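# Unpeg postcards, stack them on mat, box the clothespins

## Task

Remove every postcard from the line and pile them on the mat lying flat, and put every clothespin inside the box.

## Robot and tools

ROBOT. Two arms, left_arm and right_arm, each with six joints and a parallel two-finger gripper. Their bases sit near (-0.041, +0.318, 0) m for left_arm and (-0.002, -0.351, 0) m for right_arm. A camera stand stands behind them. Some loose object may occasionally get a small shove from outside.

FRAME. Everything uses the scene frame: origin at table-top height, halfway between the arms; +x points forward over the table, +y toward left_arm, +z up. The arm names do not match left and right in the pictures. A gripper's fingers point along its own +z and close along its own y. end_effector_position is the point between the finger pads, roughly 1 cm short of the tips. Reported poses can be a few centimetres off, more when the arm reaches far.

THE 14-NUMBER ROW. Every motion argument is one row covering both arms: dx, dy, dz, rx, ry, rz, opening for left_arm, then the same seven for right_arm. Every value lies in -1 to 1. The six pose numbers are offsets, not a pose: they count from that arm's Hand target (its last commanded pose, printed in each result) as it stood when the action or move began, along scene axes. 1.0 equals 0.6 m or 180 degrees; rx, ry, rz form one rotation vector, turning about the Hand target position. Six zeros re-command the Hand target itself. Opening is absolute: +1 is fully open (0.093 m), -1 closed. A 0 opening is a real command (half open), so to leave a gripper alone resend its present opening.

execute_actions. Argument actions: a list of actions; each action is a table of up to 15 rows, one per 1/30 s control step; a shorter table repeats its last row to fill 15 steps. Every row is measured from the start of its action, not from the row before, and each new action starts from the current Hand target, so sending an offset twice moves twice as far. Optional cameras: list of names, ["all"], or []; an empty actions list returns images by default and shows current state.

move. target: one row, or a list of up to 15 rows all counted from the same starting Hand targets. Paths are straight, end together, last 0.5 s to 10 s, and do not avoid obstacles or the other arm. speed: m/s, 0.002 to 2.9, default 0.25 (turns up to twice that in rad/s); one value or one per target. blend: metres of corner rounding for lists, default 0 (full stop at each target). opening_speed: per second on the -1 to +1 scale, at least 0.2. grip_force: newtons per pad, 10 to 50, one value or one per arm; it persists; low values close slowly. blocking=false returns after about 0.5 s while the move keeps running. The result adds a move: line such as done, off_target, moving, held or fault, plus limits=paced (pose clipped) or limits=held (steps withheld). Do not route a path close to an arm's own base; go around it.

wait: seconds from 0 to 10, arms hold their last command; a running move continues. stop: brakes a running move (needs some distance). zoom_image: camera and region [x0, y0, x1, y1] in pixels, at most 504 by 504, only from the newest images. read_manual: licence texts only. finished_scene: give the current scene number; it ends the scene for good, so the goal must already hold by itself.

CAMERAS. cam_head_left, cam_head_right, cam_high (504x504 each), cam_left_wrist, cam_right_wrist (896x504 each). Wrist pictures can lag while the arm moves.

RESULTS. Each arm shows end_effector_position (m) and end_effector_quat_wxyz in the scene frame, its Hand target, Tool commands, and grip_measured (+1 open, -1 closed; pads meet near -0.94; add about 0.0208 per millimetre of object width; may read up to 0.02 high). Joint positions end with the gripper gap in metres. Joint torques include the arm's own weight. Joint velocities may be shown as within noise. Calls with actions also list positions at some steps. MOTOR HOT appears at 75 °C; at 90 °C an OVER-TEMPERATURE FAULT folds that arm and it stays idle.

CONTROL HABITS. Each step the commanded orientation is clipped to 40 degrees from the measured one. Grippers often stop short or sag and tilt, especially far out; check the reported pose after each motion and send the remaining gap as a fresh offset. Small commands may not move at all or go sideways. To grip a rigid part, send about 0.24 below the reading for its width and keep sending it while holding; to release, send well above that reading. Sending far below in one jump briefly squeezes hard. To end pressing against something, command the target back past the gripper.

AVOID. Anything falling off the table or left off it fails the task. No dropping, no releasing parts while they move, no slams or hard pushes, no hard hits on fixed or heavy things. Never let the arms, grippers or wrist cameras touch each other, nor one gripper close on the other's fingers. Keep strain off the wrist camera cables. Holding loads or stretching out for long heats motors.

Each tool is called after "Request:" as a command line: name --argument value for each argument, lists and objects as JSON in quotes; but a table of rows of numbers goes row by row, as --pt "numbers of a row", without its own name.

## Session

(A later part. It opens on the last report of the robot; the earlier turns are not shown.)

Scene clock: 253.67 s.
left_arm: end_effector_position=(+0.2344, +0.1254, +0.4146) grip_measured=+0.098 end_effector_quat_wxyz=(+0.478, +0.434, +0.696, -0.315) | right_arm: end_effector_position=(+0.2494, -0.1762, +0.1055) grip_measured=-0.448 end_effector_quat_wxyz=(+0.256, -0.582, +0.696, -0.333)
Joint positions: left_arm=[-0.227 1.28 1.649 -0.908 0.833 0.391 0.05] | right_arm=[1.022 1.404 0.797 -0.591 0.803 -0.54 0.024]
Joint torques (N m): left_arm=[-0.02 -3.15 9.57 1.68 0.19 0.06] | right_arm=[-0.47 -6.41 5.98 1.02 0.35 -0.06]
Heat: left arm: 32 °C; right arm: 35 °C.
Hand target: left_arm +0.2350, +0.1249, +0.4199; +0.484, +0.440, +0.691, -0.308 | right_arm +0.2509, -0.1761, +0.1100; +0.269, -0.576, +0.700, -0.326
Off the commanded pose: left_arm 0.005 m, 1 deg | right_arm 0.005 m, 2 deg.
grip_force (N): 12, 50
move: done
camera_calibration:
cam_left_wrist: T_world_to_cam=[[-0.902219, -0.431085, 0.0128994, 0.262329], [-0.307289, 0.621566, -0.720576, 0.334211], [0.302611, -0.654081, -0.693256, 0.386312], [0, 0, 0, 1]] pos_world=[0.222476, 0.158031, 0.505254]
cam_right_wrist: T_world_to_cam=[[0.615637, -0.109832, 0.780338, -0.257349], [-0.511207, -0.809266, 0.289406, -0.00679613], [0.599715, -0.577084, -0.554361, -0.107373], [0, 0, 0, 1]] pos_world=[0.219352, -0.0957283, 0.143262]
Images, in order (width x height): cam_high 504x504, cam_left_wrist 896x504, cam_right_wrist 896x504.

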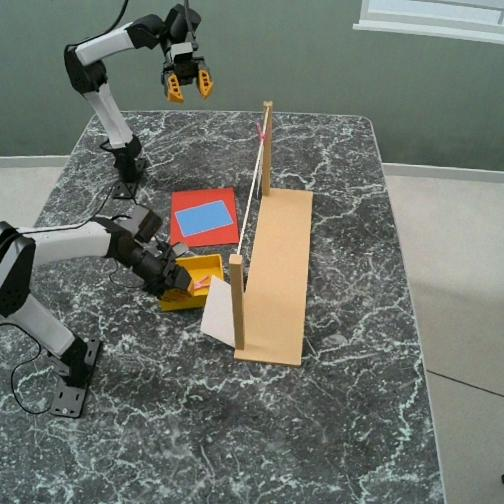

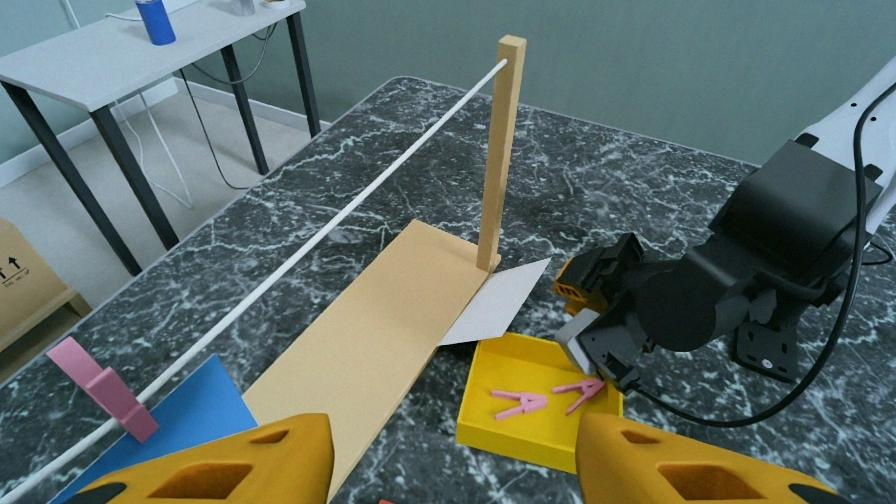

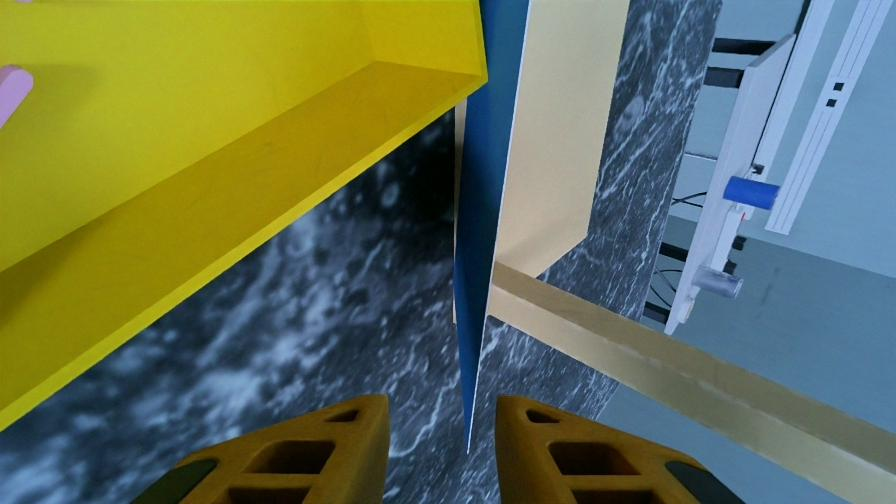

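Request:
zoom_image --camera "cam_right_wrist" --region '[400, 0, 620, 220]'

Request:
zoom_image --camera "cam_right_wrist" --region '[400, 240, 620, 460]'

Scaled by 2.291 from the camera's 896x504 image, which has a finer 1280x720 frame.

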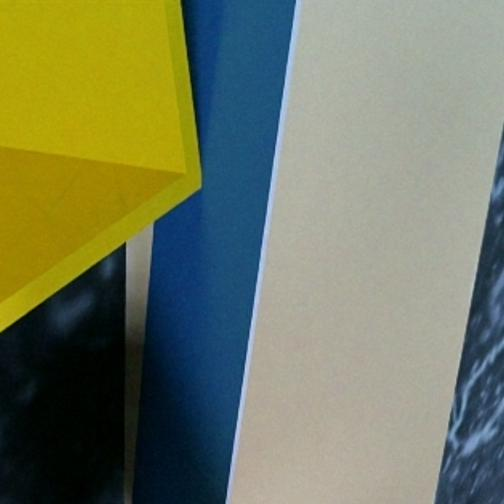

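Scaled by 2.291 from the camera's 896x504 image, which has a finer 1280x720 frame.

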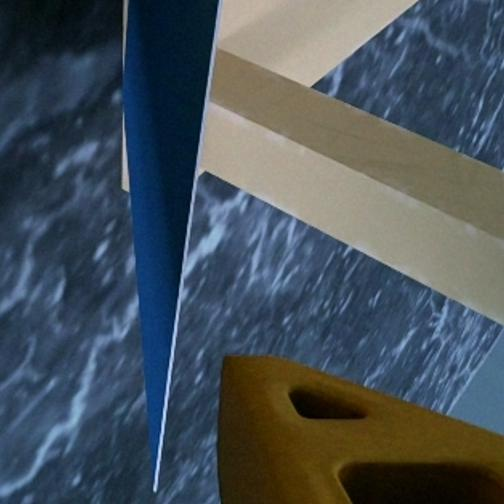

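Request:
move --target '[0,0,0,0,0,0,0.1,0.0327,0.0183,0.0052,0.0172,0.0189,-0.0122,-0.45]' --speed 0.15 --cameras '["cam_right_wrist"]'

Scene clock: 260.93 s.
left_arm: end_effector_position=(+0.2344, +0.1254, +0.4146) grip_measured=+0.098 end_effector_quat_wxyz=(+0.478, +0.434, +0.696, -0.315) | right_arm: end_effector_position=(+0.2665, -0.1688, +0.1104) grip_measured=-0.448 end_effector_quat_wxyz=(+0.257, -0.566, +0.724, -0.298)
Joint positions: left_arm=[-0.227 1.28 1.649 -0.908 0.833 0.391 0.05] | right_arm=[0.952 1.44 0.873 -0.591 0.717 -0.541 0.024]
Joint torques (N m): left_arm=[-0.01 -3.15 9.58 1.68 0.19 0.06] | right_arm=[-0.39 -3.45 8.99 0.89 0.29 -0.03]
Heat: left arm: 32 °C; right arm: 35 °C.
Hand target: left_arm +0.2350, +0.1249, +0.4199; +0.484, +0.440, +0.691, -0.308 | right_arm +0.2705, -0.1653, +0.1131; +0.257, -0.565, +0.727, -0.295
Off the commanded pose: left_arm 0.005 m, 1 deg | right_arm 0.006 m, 0 deg.
grip_force (N): 12, 50
move: done
camera_calibration:
cam_right_wrist: T_world_to_cam=[[0.642603, -0.191495, 0.741883, -0.287544], [-0.529394, -0.810942, 0.249229, 0.0154968], [0.553898, -0.552904, -0.62249, -0.0869023], [0, 0, 0, 1]] pos_world=[0.241116, -0.0905448, 0.155366]
Images, in order (width x height): cam_right_wrist 896x504.

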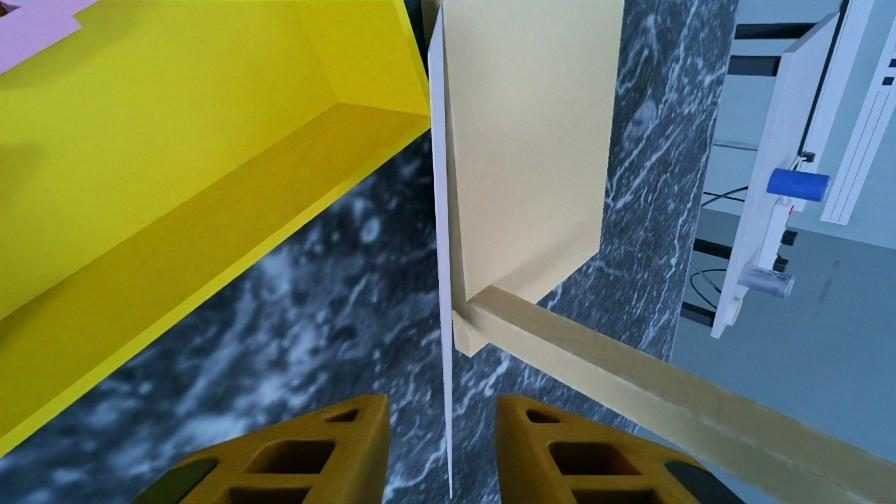

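Request:
move --target '[0,0,0,0,0,0,0.1,0.045,-0.0089,-0.0437,0,0,0,-0.45]' --speed 0.08 --cameras '["cam_right_wrist","cam_high"]'

Scene clock: 263.17 s.
left_arm: end_effector_position=(+0.2344, +0.1254, +0.4146) grip_measured=+0.098 end_effector_quat_wxyz=(+0.478, +0.434, +0.696, -0.315) | right_arm: end_effector_position=(+0.2958, -0.1707, +0.0924) grip_measured=-0.448 end_effector_quat_wxyz=(+0.259, -0.563, +0.726, -0.297)
Joint positions: left_arm=[-0.227 1.28 1.649 -0.908 0.833 0.391 0.05] | right_arm=[0.86 1.517 0.856 -0.424 0.677 -0.642 0.024]
Joint torques (N m): left_arm=[-0.03 -3.15 9.57 1.67 0.19 0.06] | right_arm=[-0.29 -4.08 6.19 1.2 0.26 -0.07]
Heat: left arm: 32 °C; right arm: 35 °C.
Hand target: left_arm +0.2350, +0.1249, +0.4199; +0.484, +0.440, +0.691, -0.308 | right_arm +0.2975, -0.1705, +0.0869; +0.257, -0.565, +0.727, -0.295
Off the commanded pose: left_arm 0.005 m, 1 deg | right_arm 0.006 m, 0 deg.
grip_force (N): 12, 50
move: done
camera_calibration:
cam_right_wrist: T_world_to_cam=[[0.639774, -0.199774, 0.742145, -0.294032], [-0.533901, -0.810122, 0.242183, 0.0360889], [0.552846, -0.551174, -0.624955, -0.114567], [0, 0, 0, 1]] pos_world=[0.27072, -0.0926499, 0.137875]
Images, in order (width x height): cam_high 504x504, cam_right_wrist 896x504.

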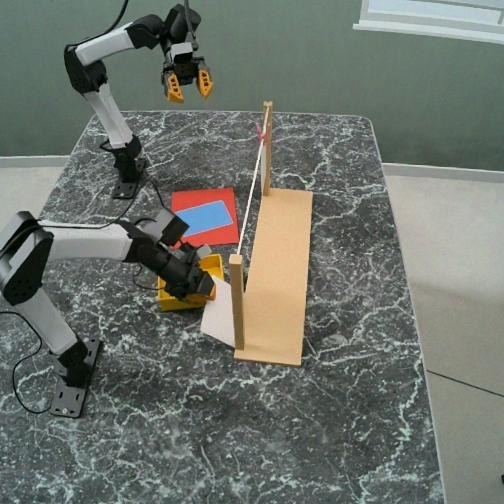

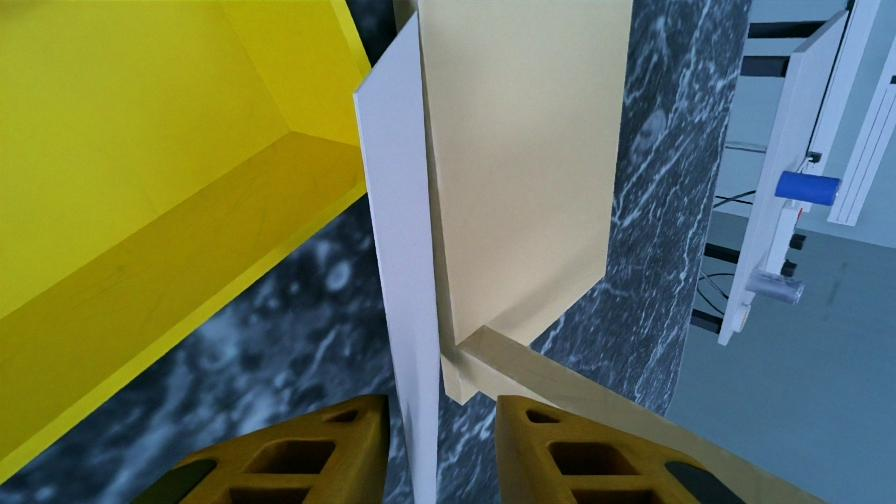

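Request:
move --target '[0,0,0,0,0,0,0.1,-0.0025,0.0008,-0.0145,0,0,0,-0.45]' --speed 0.08 --cameras '["cam_right_wrist"]'

Scene clock: 264.73 s.
left_arm: end_effector_position=(+0.2344, +0.1254, +0.4146) grip_measured=+0.098 end_effector_quat_wxyz=(+0.478, +0.434, +0.696, -0.315) | right_arm: end_effector_position=(+0.2953, -0.1713, +0.0839) grip_measured=-0.448 end_effector_quat_wxyz=(+0.258, -0.564, +0.726, -0.297)
Joint positions: left_arm=[-0.227 1.28 1.649 -0.908 0.833 0.391 0.05] | right_arm=[0.86 1.532 0.833 -0.389 0.677 -0.642 0.024]
Joint torques (N m): left_arm=[-0.03 -3.17 9.57 1.68 0.19 0.06] | right_arm=[0.09 -4.01 6.05 1.2 0.28 -0.01]
Heat: left arm: 32 °C; right arm: 35 °C.
Hand target: left_arm +0.2350, +0.1249, +0.4199; +0.484, +0.440, +0.691, -0.308 | right_arm +0.2960, -0.1700, +0.0782; +0.257, -0.565, +0.727, -0.295
Off the commanded pose: left_arm 0.005 m, 1 deg | right_arm 0.006 m, 0 deg.
grip_force (N): 12, 50
move: done
camera_calibration:
cam_right_wrist: T_world_to_cam=[[0.641181, -0.197914, 0.741429, -0.287509], [-0.533227, -0.809723, 0.244985, 0.03715], [0.551866, -0.552429, -0.624712, -0.11989], [0, 0, 0, 1]] pos_world=[0.270318, -0.0930517, 0.129169]
Images, in order (width x height): cam_right_wrist 896x504.

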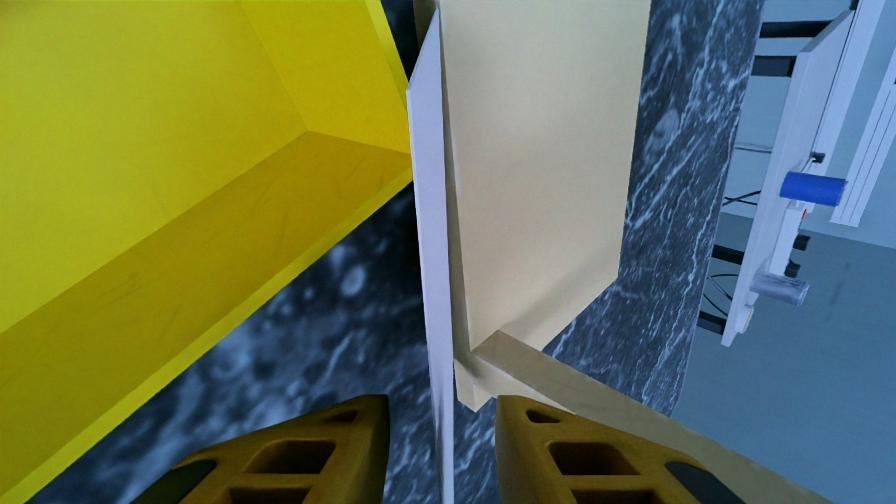

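Request:
move --target '[0,0,0,0,0,0,0.1,0,0,0,0,0,0,-1]' --speed 0.08 --grip_force '[12, 18]' --cameras '["cam_right_wrist"]'

Scene clock: 267.77 s.
left_arm: end_effector_position=(+0.2344, +0.1254, +0.4146) grip_measured=+0.098 end_effector_quat_wxyz=(+0.478, +0.434, +0.696, -0.315) | right_arm: end_effector_position=(+0.2954, -0.1712, +0.0840) grip_measured=-0.964 end_effector_quat_wxyz=(+0.258, -0.563, +0.726, -0.297)
Joint positions: left_arm=[-0.227 1.28 1.649 -0.908 0.833 0.391 0.05] | right_arm=[0.86 1.532 0.833 -0.389 0.677 -0.642 0]
Joint torques (N m): left_arm=[-0.02 -3.18 9.55 1.68 0.19 0.05] | right_arm=[0.17 -4.05 6.06 1.23 0.29 -0.03]
Heat: left arm: 32 °C; right arm: 35 °C.
Hand target: left_arm +0.2350, +0.1249, +0.4199; +0.484, +0.440, +0.691, -0.308 | right_arm +0.2960, -0.1699, +0.0782; +0.257, -0.565, +0.727, -0.295
Off the commanded pose: left_arm 0.005 m, 1 deg | right_arm 0.006 m, 0 deg.
grip_force (N): 12, 18
move: done
camera_calibration:
cam_right_wrist: T_world_to_cam=[[0.640776, -0.198356, 0.741661, -0.28761], [-0.533413, -0.809816, 0.244272, 0.0373131], [0.552155, -0.552135, -0.624717, -0.119932], [0, 0, 0, 1]] pos_world=[0.270418, -0.0930513, 0.129271]
Images, in order (width x height): cam_right_wrist 896x504.

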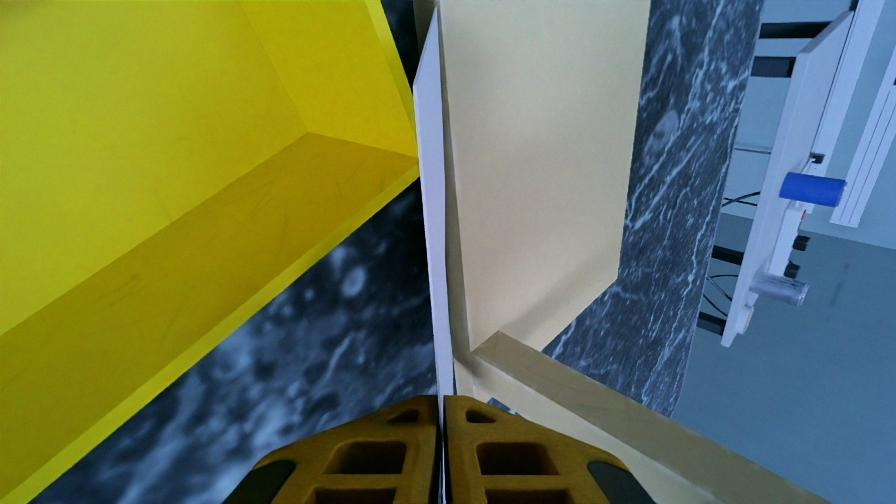

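Request:
move --pt "0 0 0 0 0 0 0.1 0 0 0.0833 0 0 0 -1" --pt "0 0 0 0 0 0 0.1 -0.1433 0.0832 0.203 -0.0079 -0.052 0.2113 -1" --pt "0 0 0 0 0 0 0.1 -0.1767 0.2498 0.203 0.0294 -0.0981 0.4131 -1" --pt "0 0 0 0 0 0 0.1 -0.0933 0.3998 0.1363 0.1031 -0.129 0.6207 -1" --speed '[0.12,0.3,0.3,0.3]' --blend '[0.02,0.04,0.04,0]' --cameras '["all"]'

Scene clock: 281.23 s.
left_arm: end_effector_position=(+0.2344, +0.1254, +0.4146) grip_measured=+0.098 end_effector_quat_wxyz=(+0.478, +0.434, +0.696, -0.315) | right_arm: end_effector_position=(+0.2358, +0.0673, +0.1591) grip_measured=-0.972 end_effector_quat_wxyz=(-0.577, +0.811, +0.075, -0.052)
Joint positions: left_arm=[-0.227 1.28 1.649 -0.908 0.833 0.391 0.05] | right_arm=[0.784 1.826 1.11 0.16 -0.901 -2.026 0]
Joint torques (N m): left_arm=[0.01 -3.14 9.57 1.68 0.2 0.06] | right_arm=[-0.34 -6.2 9.44 1.3 -0.46 -0.09]
Heat: left arm: 33 °C; right arm: 34 °C.
Hand target: left_arm +0.2350, +0.1249, +0.4199; +0.484, +0.440, +0.691, -0.308 | right_arm +0.2402, +0.0698, +0.1601; -0.578, +0.810, +0.078, -0.055
Off the commanded pose: left_arm 0.005 m, 1 deg | right_arm 0.005 m, 1 deg.
grip_force (N): 12, 18
move: done
camera_calibration:
cam_left_wrist: T_world_to_cam=[[-0.902219, -0.431085, 0.0128994, 0.262329], [-0.307289, 0.621566, -0.720576, 0.334211], [0.302611, -0.654081, -0.693256, 0.386312], [0, 0, 0, 1]] pos_world=[0.222476, 0.158031, 0.505254]
cam_right_wrist: T_world_to_cam=[[-0.0420649, 0.297793, 0.953703, -0.163961], [0.961864, -0.246148, 0.119284, -0.190345], [0.270274, 0.92235, -0.276082, 0.00340035], [0, 0, 0, 1]] pos_world=[0.17527, -0.00116269, 0.180014]

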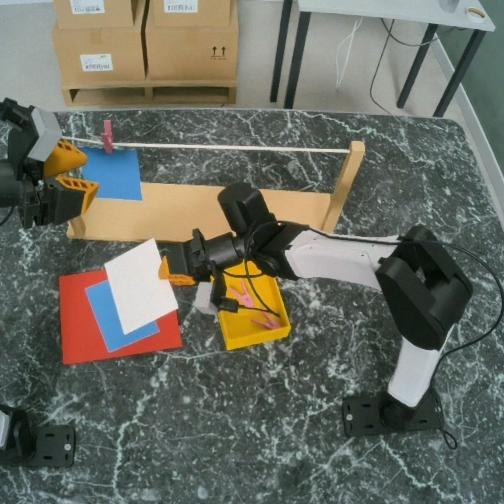

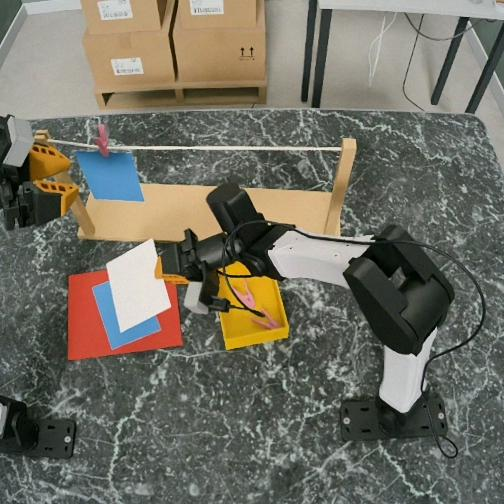

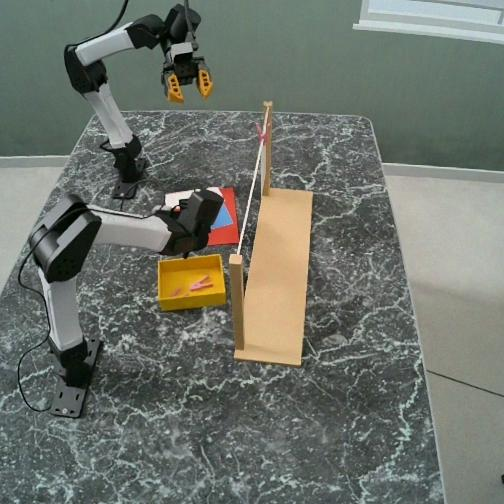

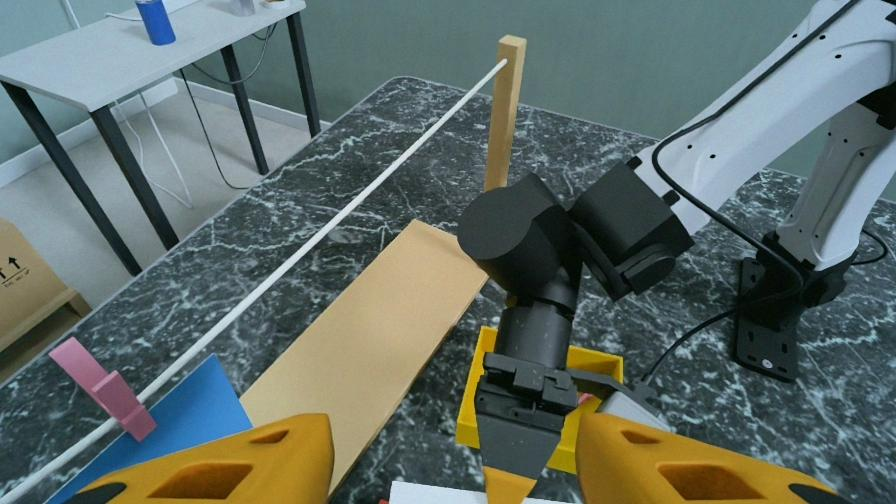

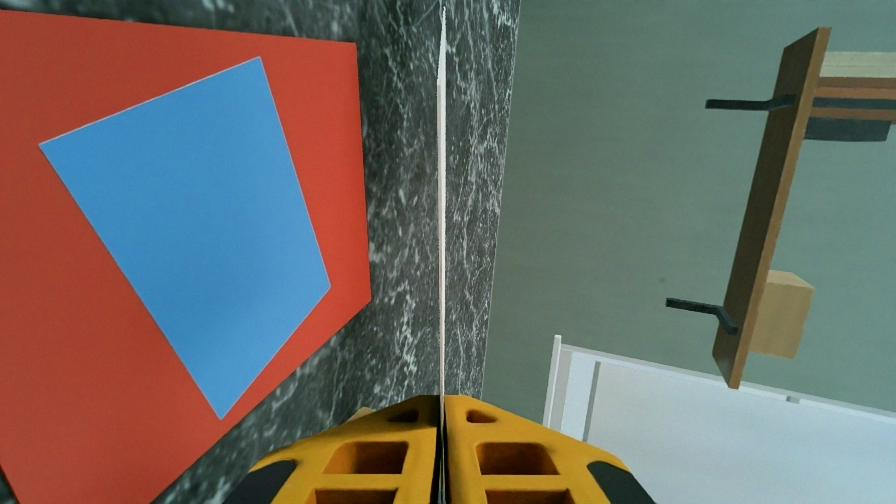

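Request:
zoom_image --camera "cam_head_left" --region '[50, 220, 210, 380]'

Request:
zoom_image --camera "cam_head_right" --region '[50, 220, 210, 380]'

Scaled by 3.150 from the camera's 504x504 image, which has a finer 720x720 frame.

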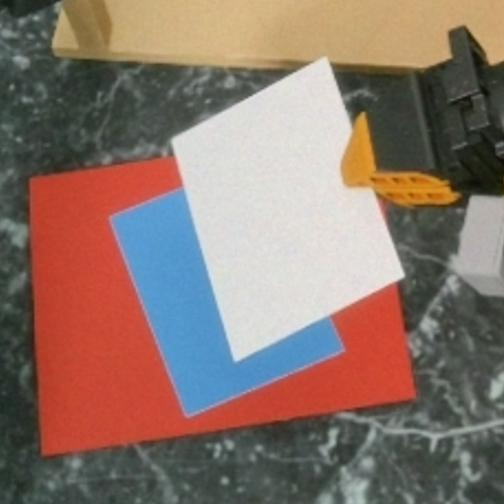

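Scaled by 3.150 from the camera's 504x504 image, which has a finer 720x720 frame.

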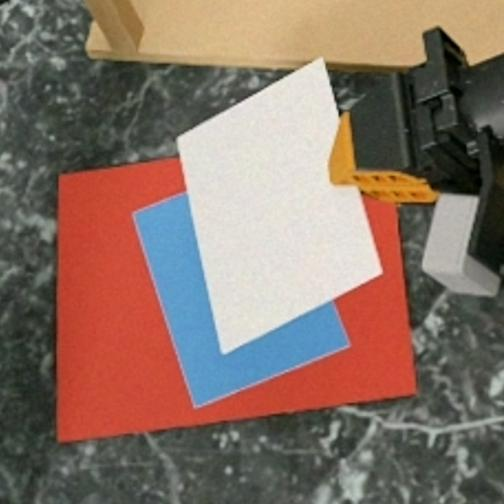

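Request:
move --target '[0,0,0,0,0,0,0.1,0.0293,0.0953,-0.1652,0.0054,0.0012,0.0111,-1]' --speed 0.2 --cameras '["cam_head_left","cam_high","cam_right_wrist"]'

Scene clock: 291.97 s.
left_arm: end_effector_position=(+0.2344, +0.1254, +0.4146) grip_measured=+0.098 end_effector_quat_wxyz=(+0.478, +0.434, +0.696, -0.315) | right_arm: end_effector_position=(+0.2554, +0.1201, +0.0605) grip_measured=-0.972 end_effector_quat_wxyz=(-0.578, +0.808, +0.087, -0.069)
Joint positions: left_arm=[-0.227 1.28 1.649 -0.908 0.833 0.391 0.05] | right_arm=[0.83 2.227 1.249 0.431 -0.903 -2.004 0]
Joint torques (N m): left_arm=[0.01 -3.15 9.55 1.68 0.19 0.05] | right_arm=[0.7 -8.14 8.24 1.6 -0.36 0.08]
Heat: left arm: 33 °C; right arm: 35 °C.
Hand target: left_arm +0.2350, +0.1249, +0.4199; +0.484, +0.440, +0.691, -0.308 | right_arm +0.2577, +0.1270, +0.0609; -0.584, +0.804, +0.092, -0.066
Off the commanded pose: left_arm 0.005 m, 1 deg | right_arm 0.007 m, 1 deg.
grip_force (N): 12, 18
move: done
camera_calibration:
cam_right_wrist: T_world_to_cam=[[-0.0404339, 0.292893, 0.95529, -0.084775], [0.972576, -0.207623, 0.104823, -0.190925], [0.229042, 0.933331, -0.276466, -0.0685631], [0, 0, 0, 1]] pos_world=[0.197965, 0.0491816, 0.0820427]
Images, in order (width x height): cam_head_left 504x504, cam_high 504x504, cam_right_wrist 896x504.

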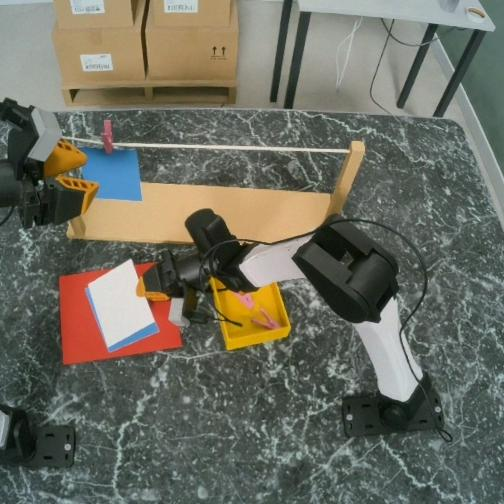

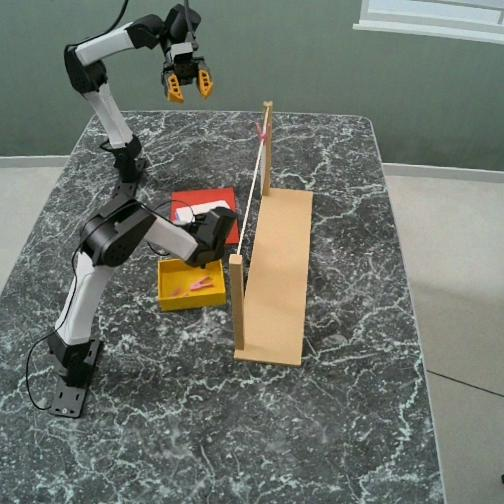

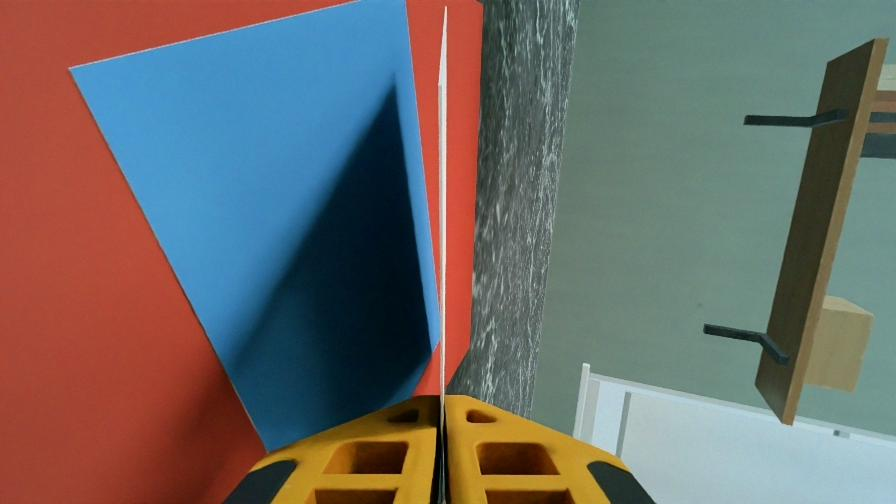

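Request:
zoom_image --camera "cam_head_left" --region '[50, 240, 200, 390]'

Scaled by 3.360 from the camera's 504x504 image, which has a finer 720x720 frame.

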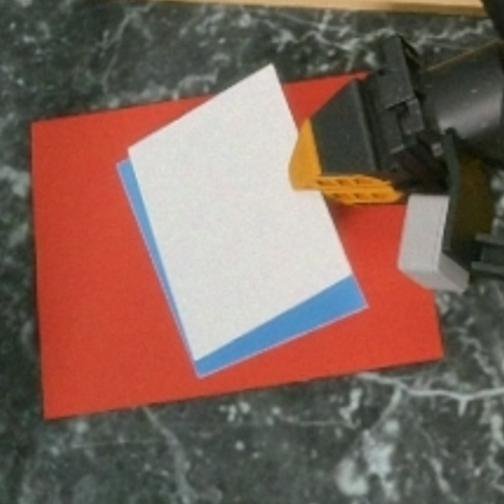

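Request:
move --target '[0,0,0,0,0,0,0.1,0.005,0.0167,-0.0448,0,0,0,-1]' --speed 0.1 --cameras '["cam_head_left","cam_right_wrist"]'

Scene clock: 294.00 s.
left_arm: end_effector_position=(+0.2344, +0.1254, +0.4146) grip_measured=+0.098 end_effector_quat_wxyz=(+0.478, +0.434, +0.696, -0.315) | right_arm: end_effector_position=(+0.2616, +0.1330, +0.0463) grip_measured=-0.972 end_effector_quat_wxyz=(-0.591, +0.798, +0.099, -0.059)
Joint positions: left_arm=[-0.227 1.28 1.649 -0.908 0.833 0.391 0.05] | right_arm=[0.838 2.313 1.295 0.521 -0.905 -1.997 0]
Joint torques (N m): left_arm=[0.01 -3.14 9.58 1.68 0.2 0.05] | right_arm=[0.87 -7.79 7.41 1.4 -0.21 0.09]
Heat: left arm: 33 °C; right arm: 35 °C.
Hand target: left_arm +0.2350, +0.1249, +0.4199; +0.484, +0.440, +0.691, -0.308 | right_arm +0.2606, +0.1371, +0.0341; -0.584, +0.803, +0.092, -0.066
Off the commanded pose: left_arm 0.005 m, 1 deg | right_arm 0.013 m, 2 deg.
grip_force (N): 12, 18
move: off_target (right_arm)
camera_calibration:
cam_right_wrist: T_world_to_cam=[[-0.06763, 0.258478, 0.963647, -0.0634296], [0.971031, -0.204812, 0.123085, -0.193596], [0.229182, 0.944056, -0.237139, -0.0892158], [0, 0, 0, 1]] pos_world=[0.204145, 0.0609689, 0.063796]
Images, in order (width x height): cam_head_left 504x504, cam_right_wrist 896x504.

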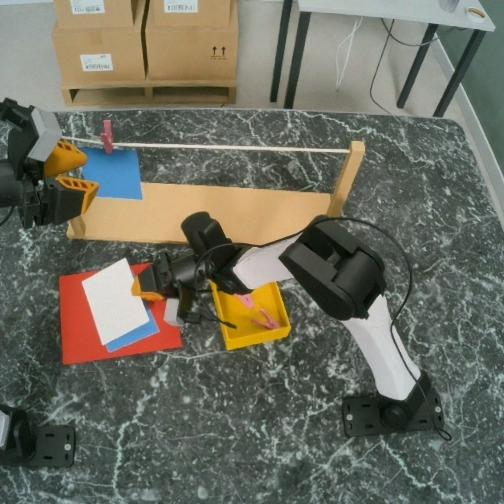

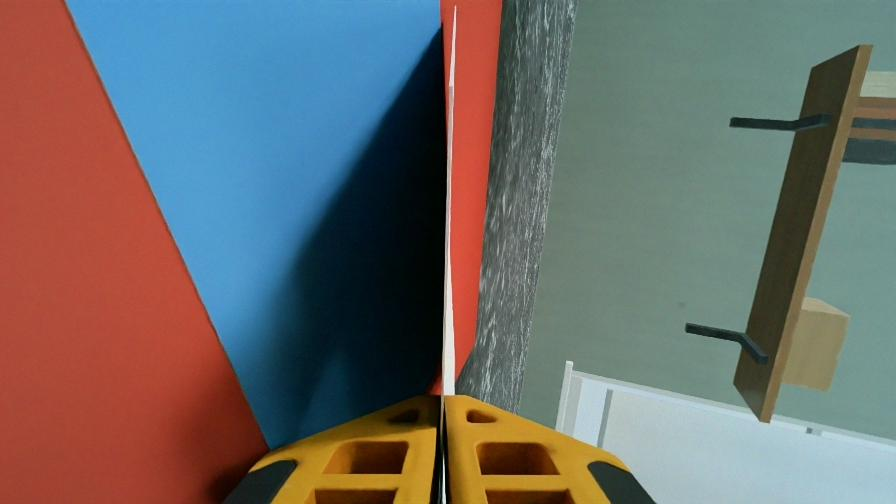

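Request:
zoom_image --camera "cam_right_wrist" --region '[370, 0, 530, 160]'

Request:
zoom_image --camera "cam_right_wrist" --region '[370, 240, 530, 400]'

Request:
zoom_image --camera "cam_head_left" --region '[50, 240, 200, 390]'

Scaled by 3.150 from the camera's 896x504 image, which has a finer 1280x720 frame.

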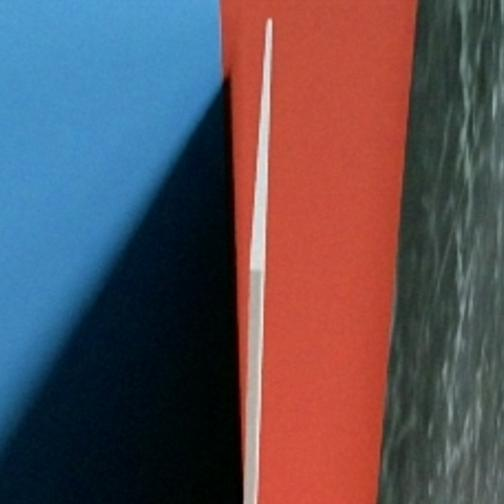

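Scaled by 3.150 from the camera's 896x504 image, which has a finer 1280x720 frame.

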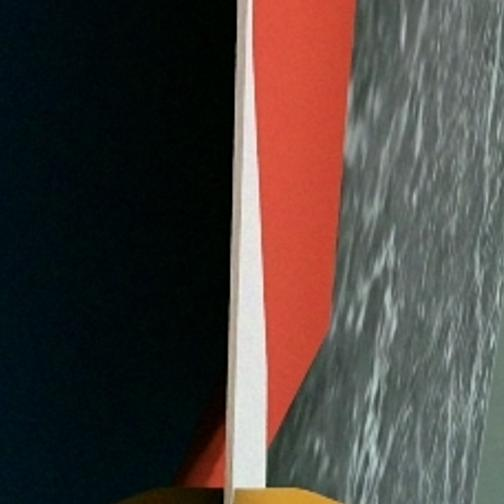

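Scaled by 3.360 from the camera's 504x504 image, which has a finer 720x720 frame.

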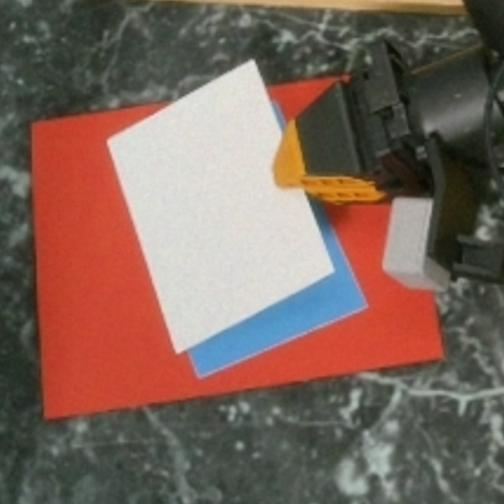

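Request:
move --pt "0 0 0 0 0 0 0.1 -0.0227 -0.0102 0.0432 0 0 0 -1" --pt "0 0 0 0 0 0 0.1 -0.0227 -0.0102 0.0198 0 0 0 -1" --speed 0.1 --cameras '["cam_head_left","cam_right_wrist"]'

Request:
zoom_image --camera "cam_head_left" --region '[50, 240, 200, 390]'

Scene clock: 297.97 s.
left_arm: end_effector_position=(+0.2344, +0.1254, +0.4146) grip_measured=+0.098 end_effector_quat_wxyz=(+0.478, +0.434, +0.696, -0.315) | right_arm: end_effector_position=(+0.2521, +0.1310, +0.0474) grip_measured=-0.972 end_effector_quat_wxyz=(-0.588, +0.801, +0.095, -0.062)
Joint positions: left_arm=[-0.227 1.28 1.649 -0.908 0.833 0.391 0.05] | right_arm=[0.851 2.287 1.256 0.531 -0.891 -1.985 0]
Joint torques (N m): left_arm=[-0.01 -3.17 9.57 1.67 0.2 0.05] | right_arm=[0.92 -10.8 4.92 1.42 -0.23 0.07]
Heat: left arm: 33 °C; right arm: 35 °C.
Hand target: left_arm +0.2350, +0.1249, +0.4199; +0.484, +0.440, +0.691, -0.308 | right_arm +0.2470, +0.1310, +0.0458; -0.584, +0.804, +0.092, -0.066
Off the commanded pose: left_arm 0.005 m, 1 deg | right_arm 0.005 m, 1 deg.
grip_force (N): 12, 18
move: done
camera_calibration:
cam_right_wrist: T_world_to_cam=[[-0.0588764, 0.267001, 0.961896, -0.0678372], [0.971543, -0.206129, 0.116684, -0.184594], [0.229429, 0.941393, -0.247267, -0.0841422], [0, 0, 0, 1]] pos_world=[0.194652, 0.0592733, 0.0659859]
Images, in order (width x height): cam_head_left 504x504, cam_right_wrist 896x504.

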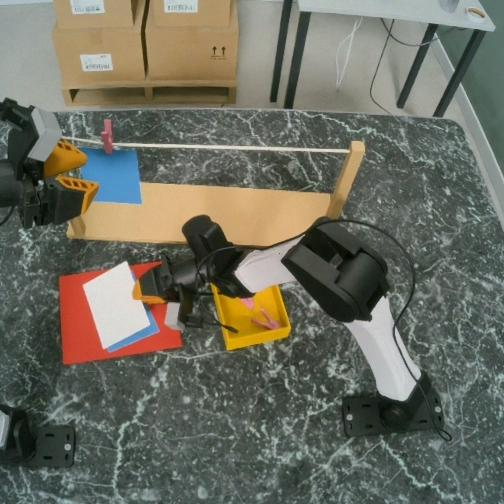

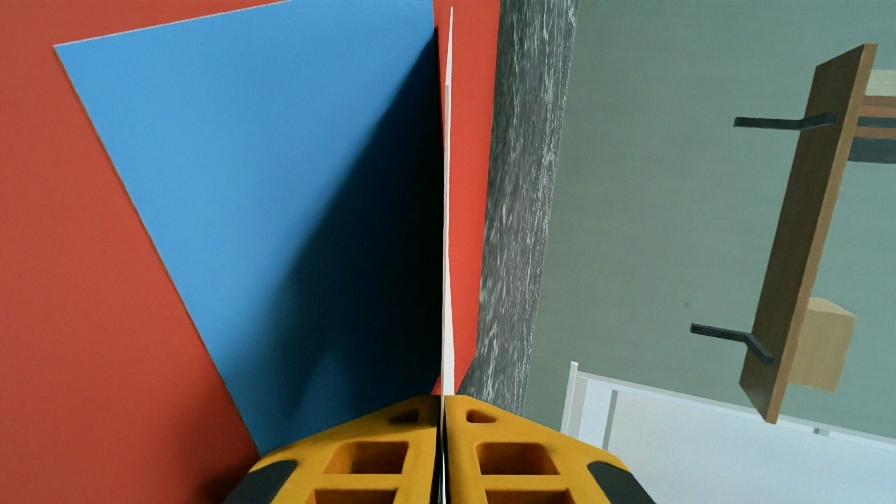

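Scaled by 3.360 from the camera's 504x504 image, which has a finer 720x720 frame.

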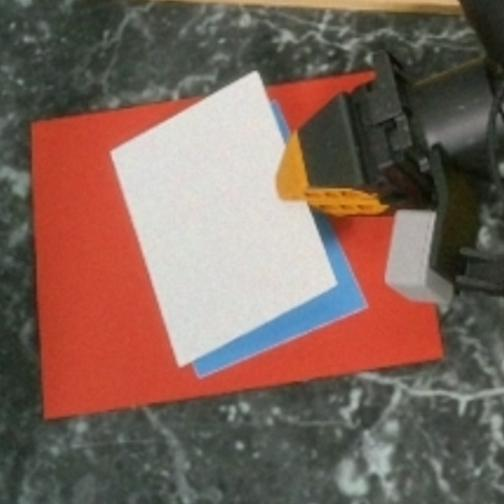

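Request:
move --target '[0,0,0,0,0,0,0.1,0,0,0,0,0,0,-0.8]' --speed 0.1 --opening_speed 0.5 --cameras '["cam_right_wrist"]'

Scene clock: 302.60 s.
left_arm: end_effector_position=(+0.2344, +0.1254, +0.4146) grip_measured=+0.098 end_effector_quat_wxyz=(+0.478, +0.434, +0.696, -0.315) | right_arm: end_effector_position=(+0.2517, +0.1299, +0.0452) grip_measured=-0.803 end_effector_quat_wxyz=(-0.586, +0.803, +0.093, -0.063)
Joint positions: left_arm=[-0.227 1.28 1.649 -0.908 0.833 0.391 0.05] | right_arm=[0.851 2.287 1.25 0.531 -0.887 -1.985 0.007]
Joint torques (N m): left_arm=[-0.02 -3.17 9.57 1.68 0.2 0.05] | right_arm=[0.98 -10.8 5.26 1.43 -0.29 0.06]
Heat: left arm: 33 °C; right arm: 34 °C.
Hand target: left_arm +0.2350, +0.1249, +0.4199; +0.484, +0.440, +0.691, -0.308 | right_arm +0.2470, +0.1310, +0.0459; -0.584, +0.804, +0.092, -0.067
Off the commanded pose: left_arm 0.005 m, 1 deg | right_arm 0.005 m, 1 deg.
grip_force (N): 12, 18
move: done
camera_calibration:
cam_right_wrist: T_world_to_cam=[[-0.0556629, 0.272632, 0.960507, -0.0668775], [0.971057, -0.209011, 0.1156, -0.183652], [0.232273, 0.939141, -0.253106, -0.083727], [0, 0, 0, 1]] pos_world=[0.194062, 0.058479, 0.0642747]
Images, in order (width x height): cam_right_wrist 896x504.

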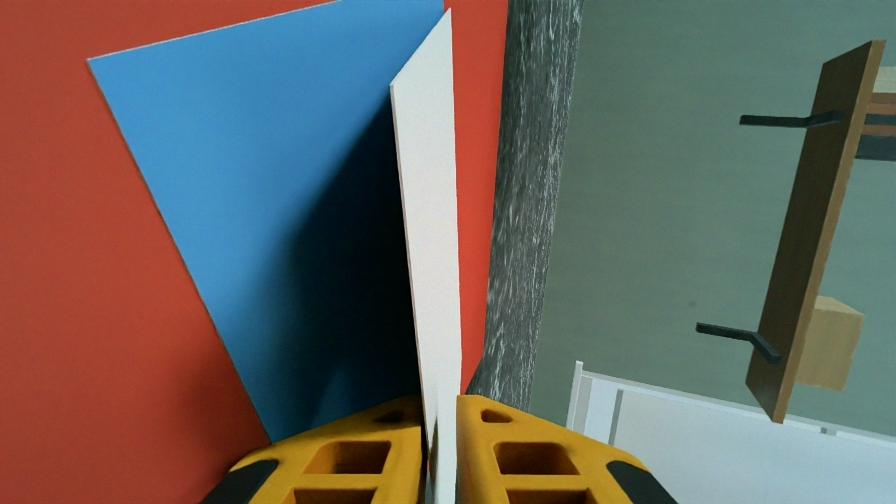

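Request:
move --target '[0,0,0,0,0,0,0.1,0.002,-0.005,-0.005,-0.1543,0.0107,-0.0508,-0.62]' --speed 0.2 --opening_speed 0.25 --cameras '["cam_right_wrist","cam_head_left"]'

Scene clock: 304.93 s.
left_arm: end_effector_position=(+0.2344, +0.1254, +0.4146) grip_measured=+0.098 end_effector_quat_wxyz=(+0.478, +0.434, +0.696, -0.315) | right_arm: end_effector_position=(+0.2487, +0.1259, +0.0313) grip_measured=-0.622 end_effector_quat_wxyz=(-0.380, +0.923, -0.004, -0.059)
Joint positions: left_arm=[-0.227 1.28 1.649 -0.908 0.833 0.391 0.05] | right_arm=[0.936 2.221 1.514 -0.248 -0.532 -2.034 0.015]
Joint torques (N m): left_arm=[0.01 -3.12 9.55 1.68 0.19 0.06] | right_arm=[0.68 -11.97 8.34 0.85 -0.24 -0.07]
Heat: left arm: 33 °C; right arm: 34 °C.
Hand target: left_arm +0.2350, +0.1249, +0.4199; +0.484, +0.440, +0.691, -0.308 | right_arm +0.2482, +0.1280, +0.0430; -0.379, +0.924, +0.000, -0.054
Off the commanded pose: left_arm 0.005 m, 1 deg | right_arm 0.012 m, 1 deg.
grip_force (N): 12, 18
move: off_target (right_arm)
camera_calibration:
cam_right_wrist: T_world_to_cam=[[0.0697839, 0.690521, 0.719938, -0.128909], [0.939456, -0.288204, 0.185366, -0.164335], [0.335488, 0.663415, -0.668826, -0.0606947], [0, 0, 0, 1]] pos_world=[0.183743, 0.0819184, 0.0826745]
Images, in order (width x height): cam_head_left 504x504, cam_right_wrist 896x504.

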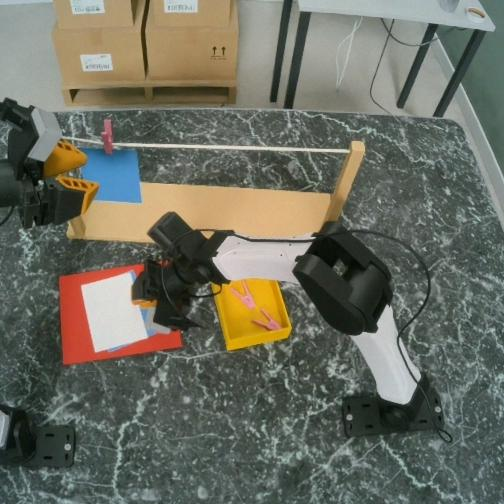

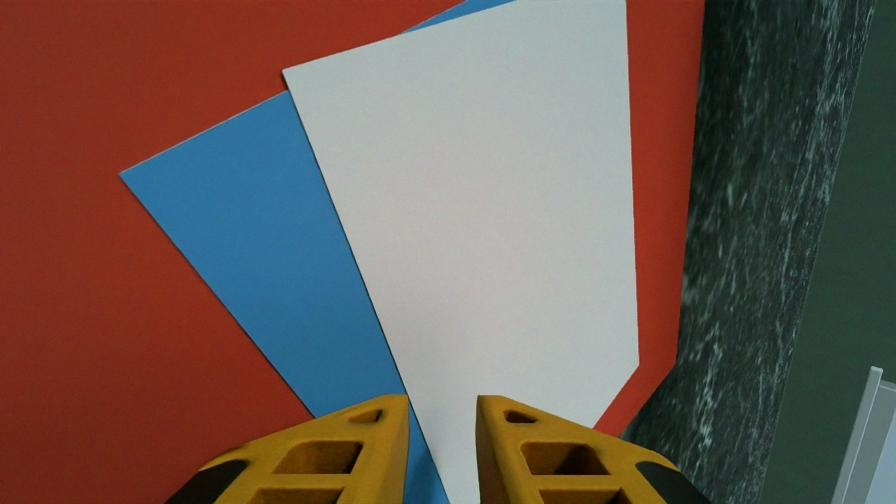

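Request:
zoom_image --camera "cam_head_left" --region '[50, 240, 200, 390]'

Request:
zoom_image --camera "cam_right_wrist" --region '[300, 300, 600, 504]'

Scaled by 3.360 from the camera's 504x504 image, which has a finer 720x720 frame.

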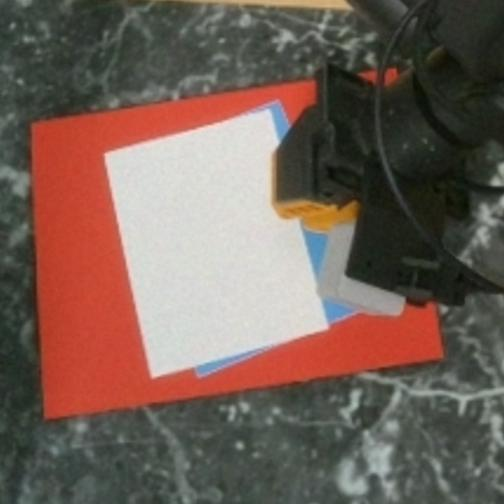

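Scaled by 1.680 from the camera's 896x504 image, which has a finer 1280x720 frame.

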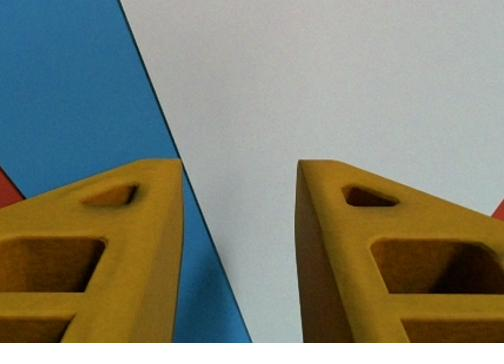

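Request:
move --pt "0 0 0 0 0 0 0.1 0.0033 -0.0167 0.0167 0 0 0 -0.62" --pt "0 0 0 0 0 0 0.1 0.015 -0.0917 0.0233 0 0 0 -0.62" --pt "0 0 0 0 0 0 0.1 0.015 -0.108 0.183 0 0 0 -0.62" --speed '[0.1,0.12,0.25]' --blend '[0.005,0.005,0]' --cameras '["cam_right_wrist","cam_head_left","cam_high"]'

Request:
zoom_image --camera "cam_head_left" --region '[50, 240, 200, 390]'

Scene clock: 308.37 s.
left_arm: end_effector_position=(+0.2344, +0.1254, +0.4146) grip_measured=+0.098 end_effector_quat_wxyz=(+0.478, +0.434, +0.696, -0.315) | right_arm: end_effector_position=(+0.2531, +0.0649, +0.1357) grip_measured=-0.622 end_effector_quat_wxyz=(-0.374, +0.925, -0.031, -0.058)
Joint positions: left_arm=[-0.227 1.28 1.649 -0.908 0.833 0.391 0.05] | right_arm=[0.845 1.932 1.523 -0.589 -0.557 -2.071 0.015]
Joint torques (N m): left_arm=[-0.02 -3.12 9.59 1.68 0.2 0.06] | right_arm=[-0.58 -10.91 8.87 0.96 -0.47 -0.1]
Heat: left arm: 33 °C; right arm: 35 °C.
Hand target: left_arm +0.2350, +0.1249, +0.4199; +0.484, +0.440, +0.691, -0.308 | right_arm +0.2571, +0.0632, +0.1526; -0.379, +0.924, +0.000, -0.054
Off the commanded pose: left_arm 0.005 m, 1 deg | right_arm 0.018 m, 4 deg.
joint sent to its limit (right arm) — joint 6 (wrist roll), lower limit. The joint targets are off in orientation, not in position.
grip_force (N): 12, 18
move: off_target (right_arm)
camera_calibration:
cam_right_wrist: T_world_to_cam=[[0.117621, 0.69762, 0.706747, -0.173005], [0.927122, -0.332146, 0.17356, -0.197799], [0.355822, 0.634827, -0.685847, 0.0471679], [0, 0, 0, 1]] pos_world=[0.18695, 0.02505, 0.188951]
Images, in order (width x height): cam_head_left 504x504, cam_high 504x504, cam_right_wrist 896x504.

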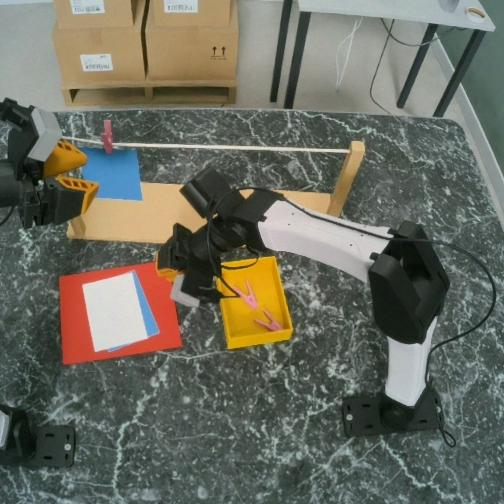

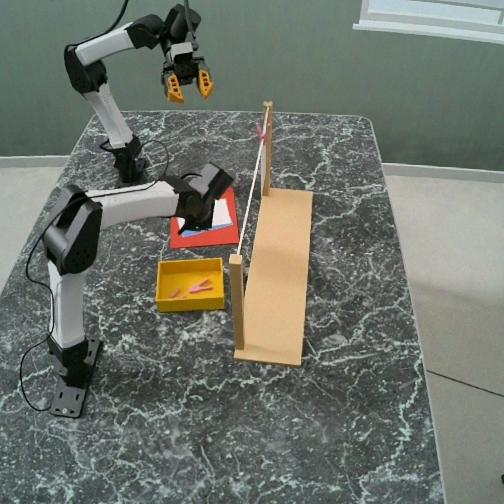

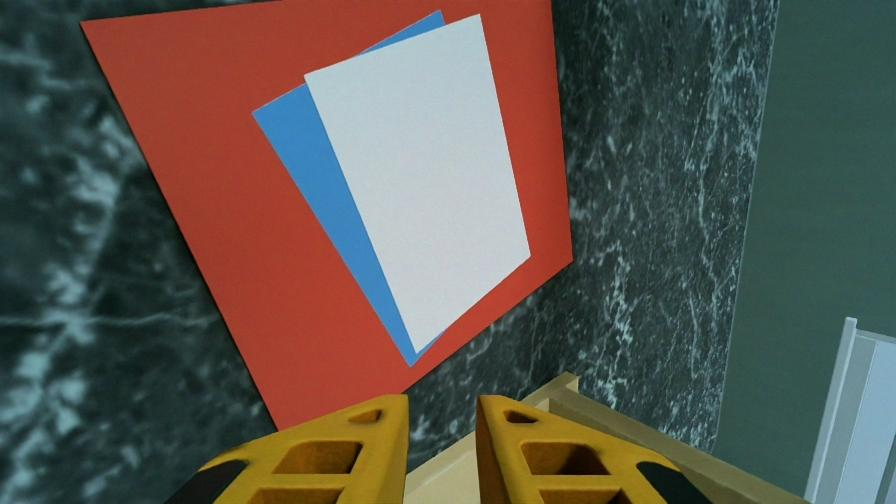

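Scaled by 3.360 from the camera's 504x504 image, which has a finer 720x720 frame.

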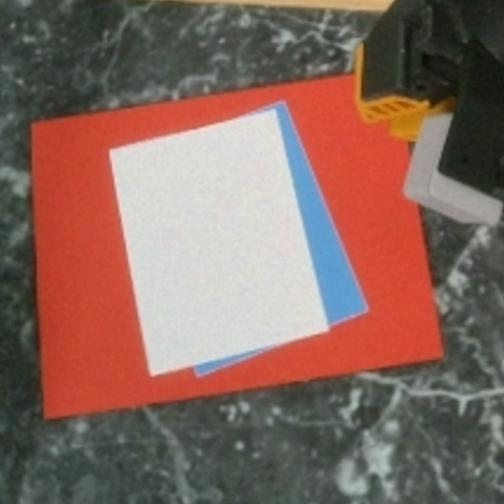

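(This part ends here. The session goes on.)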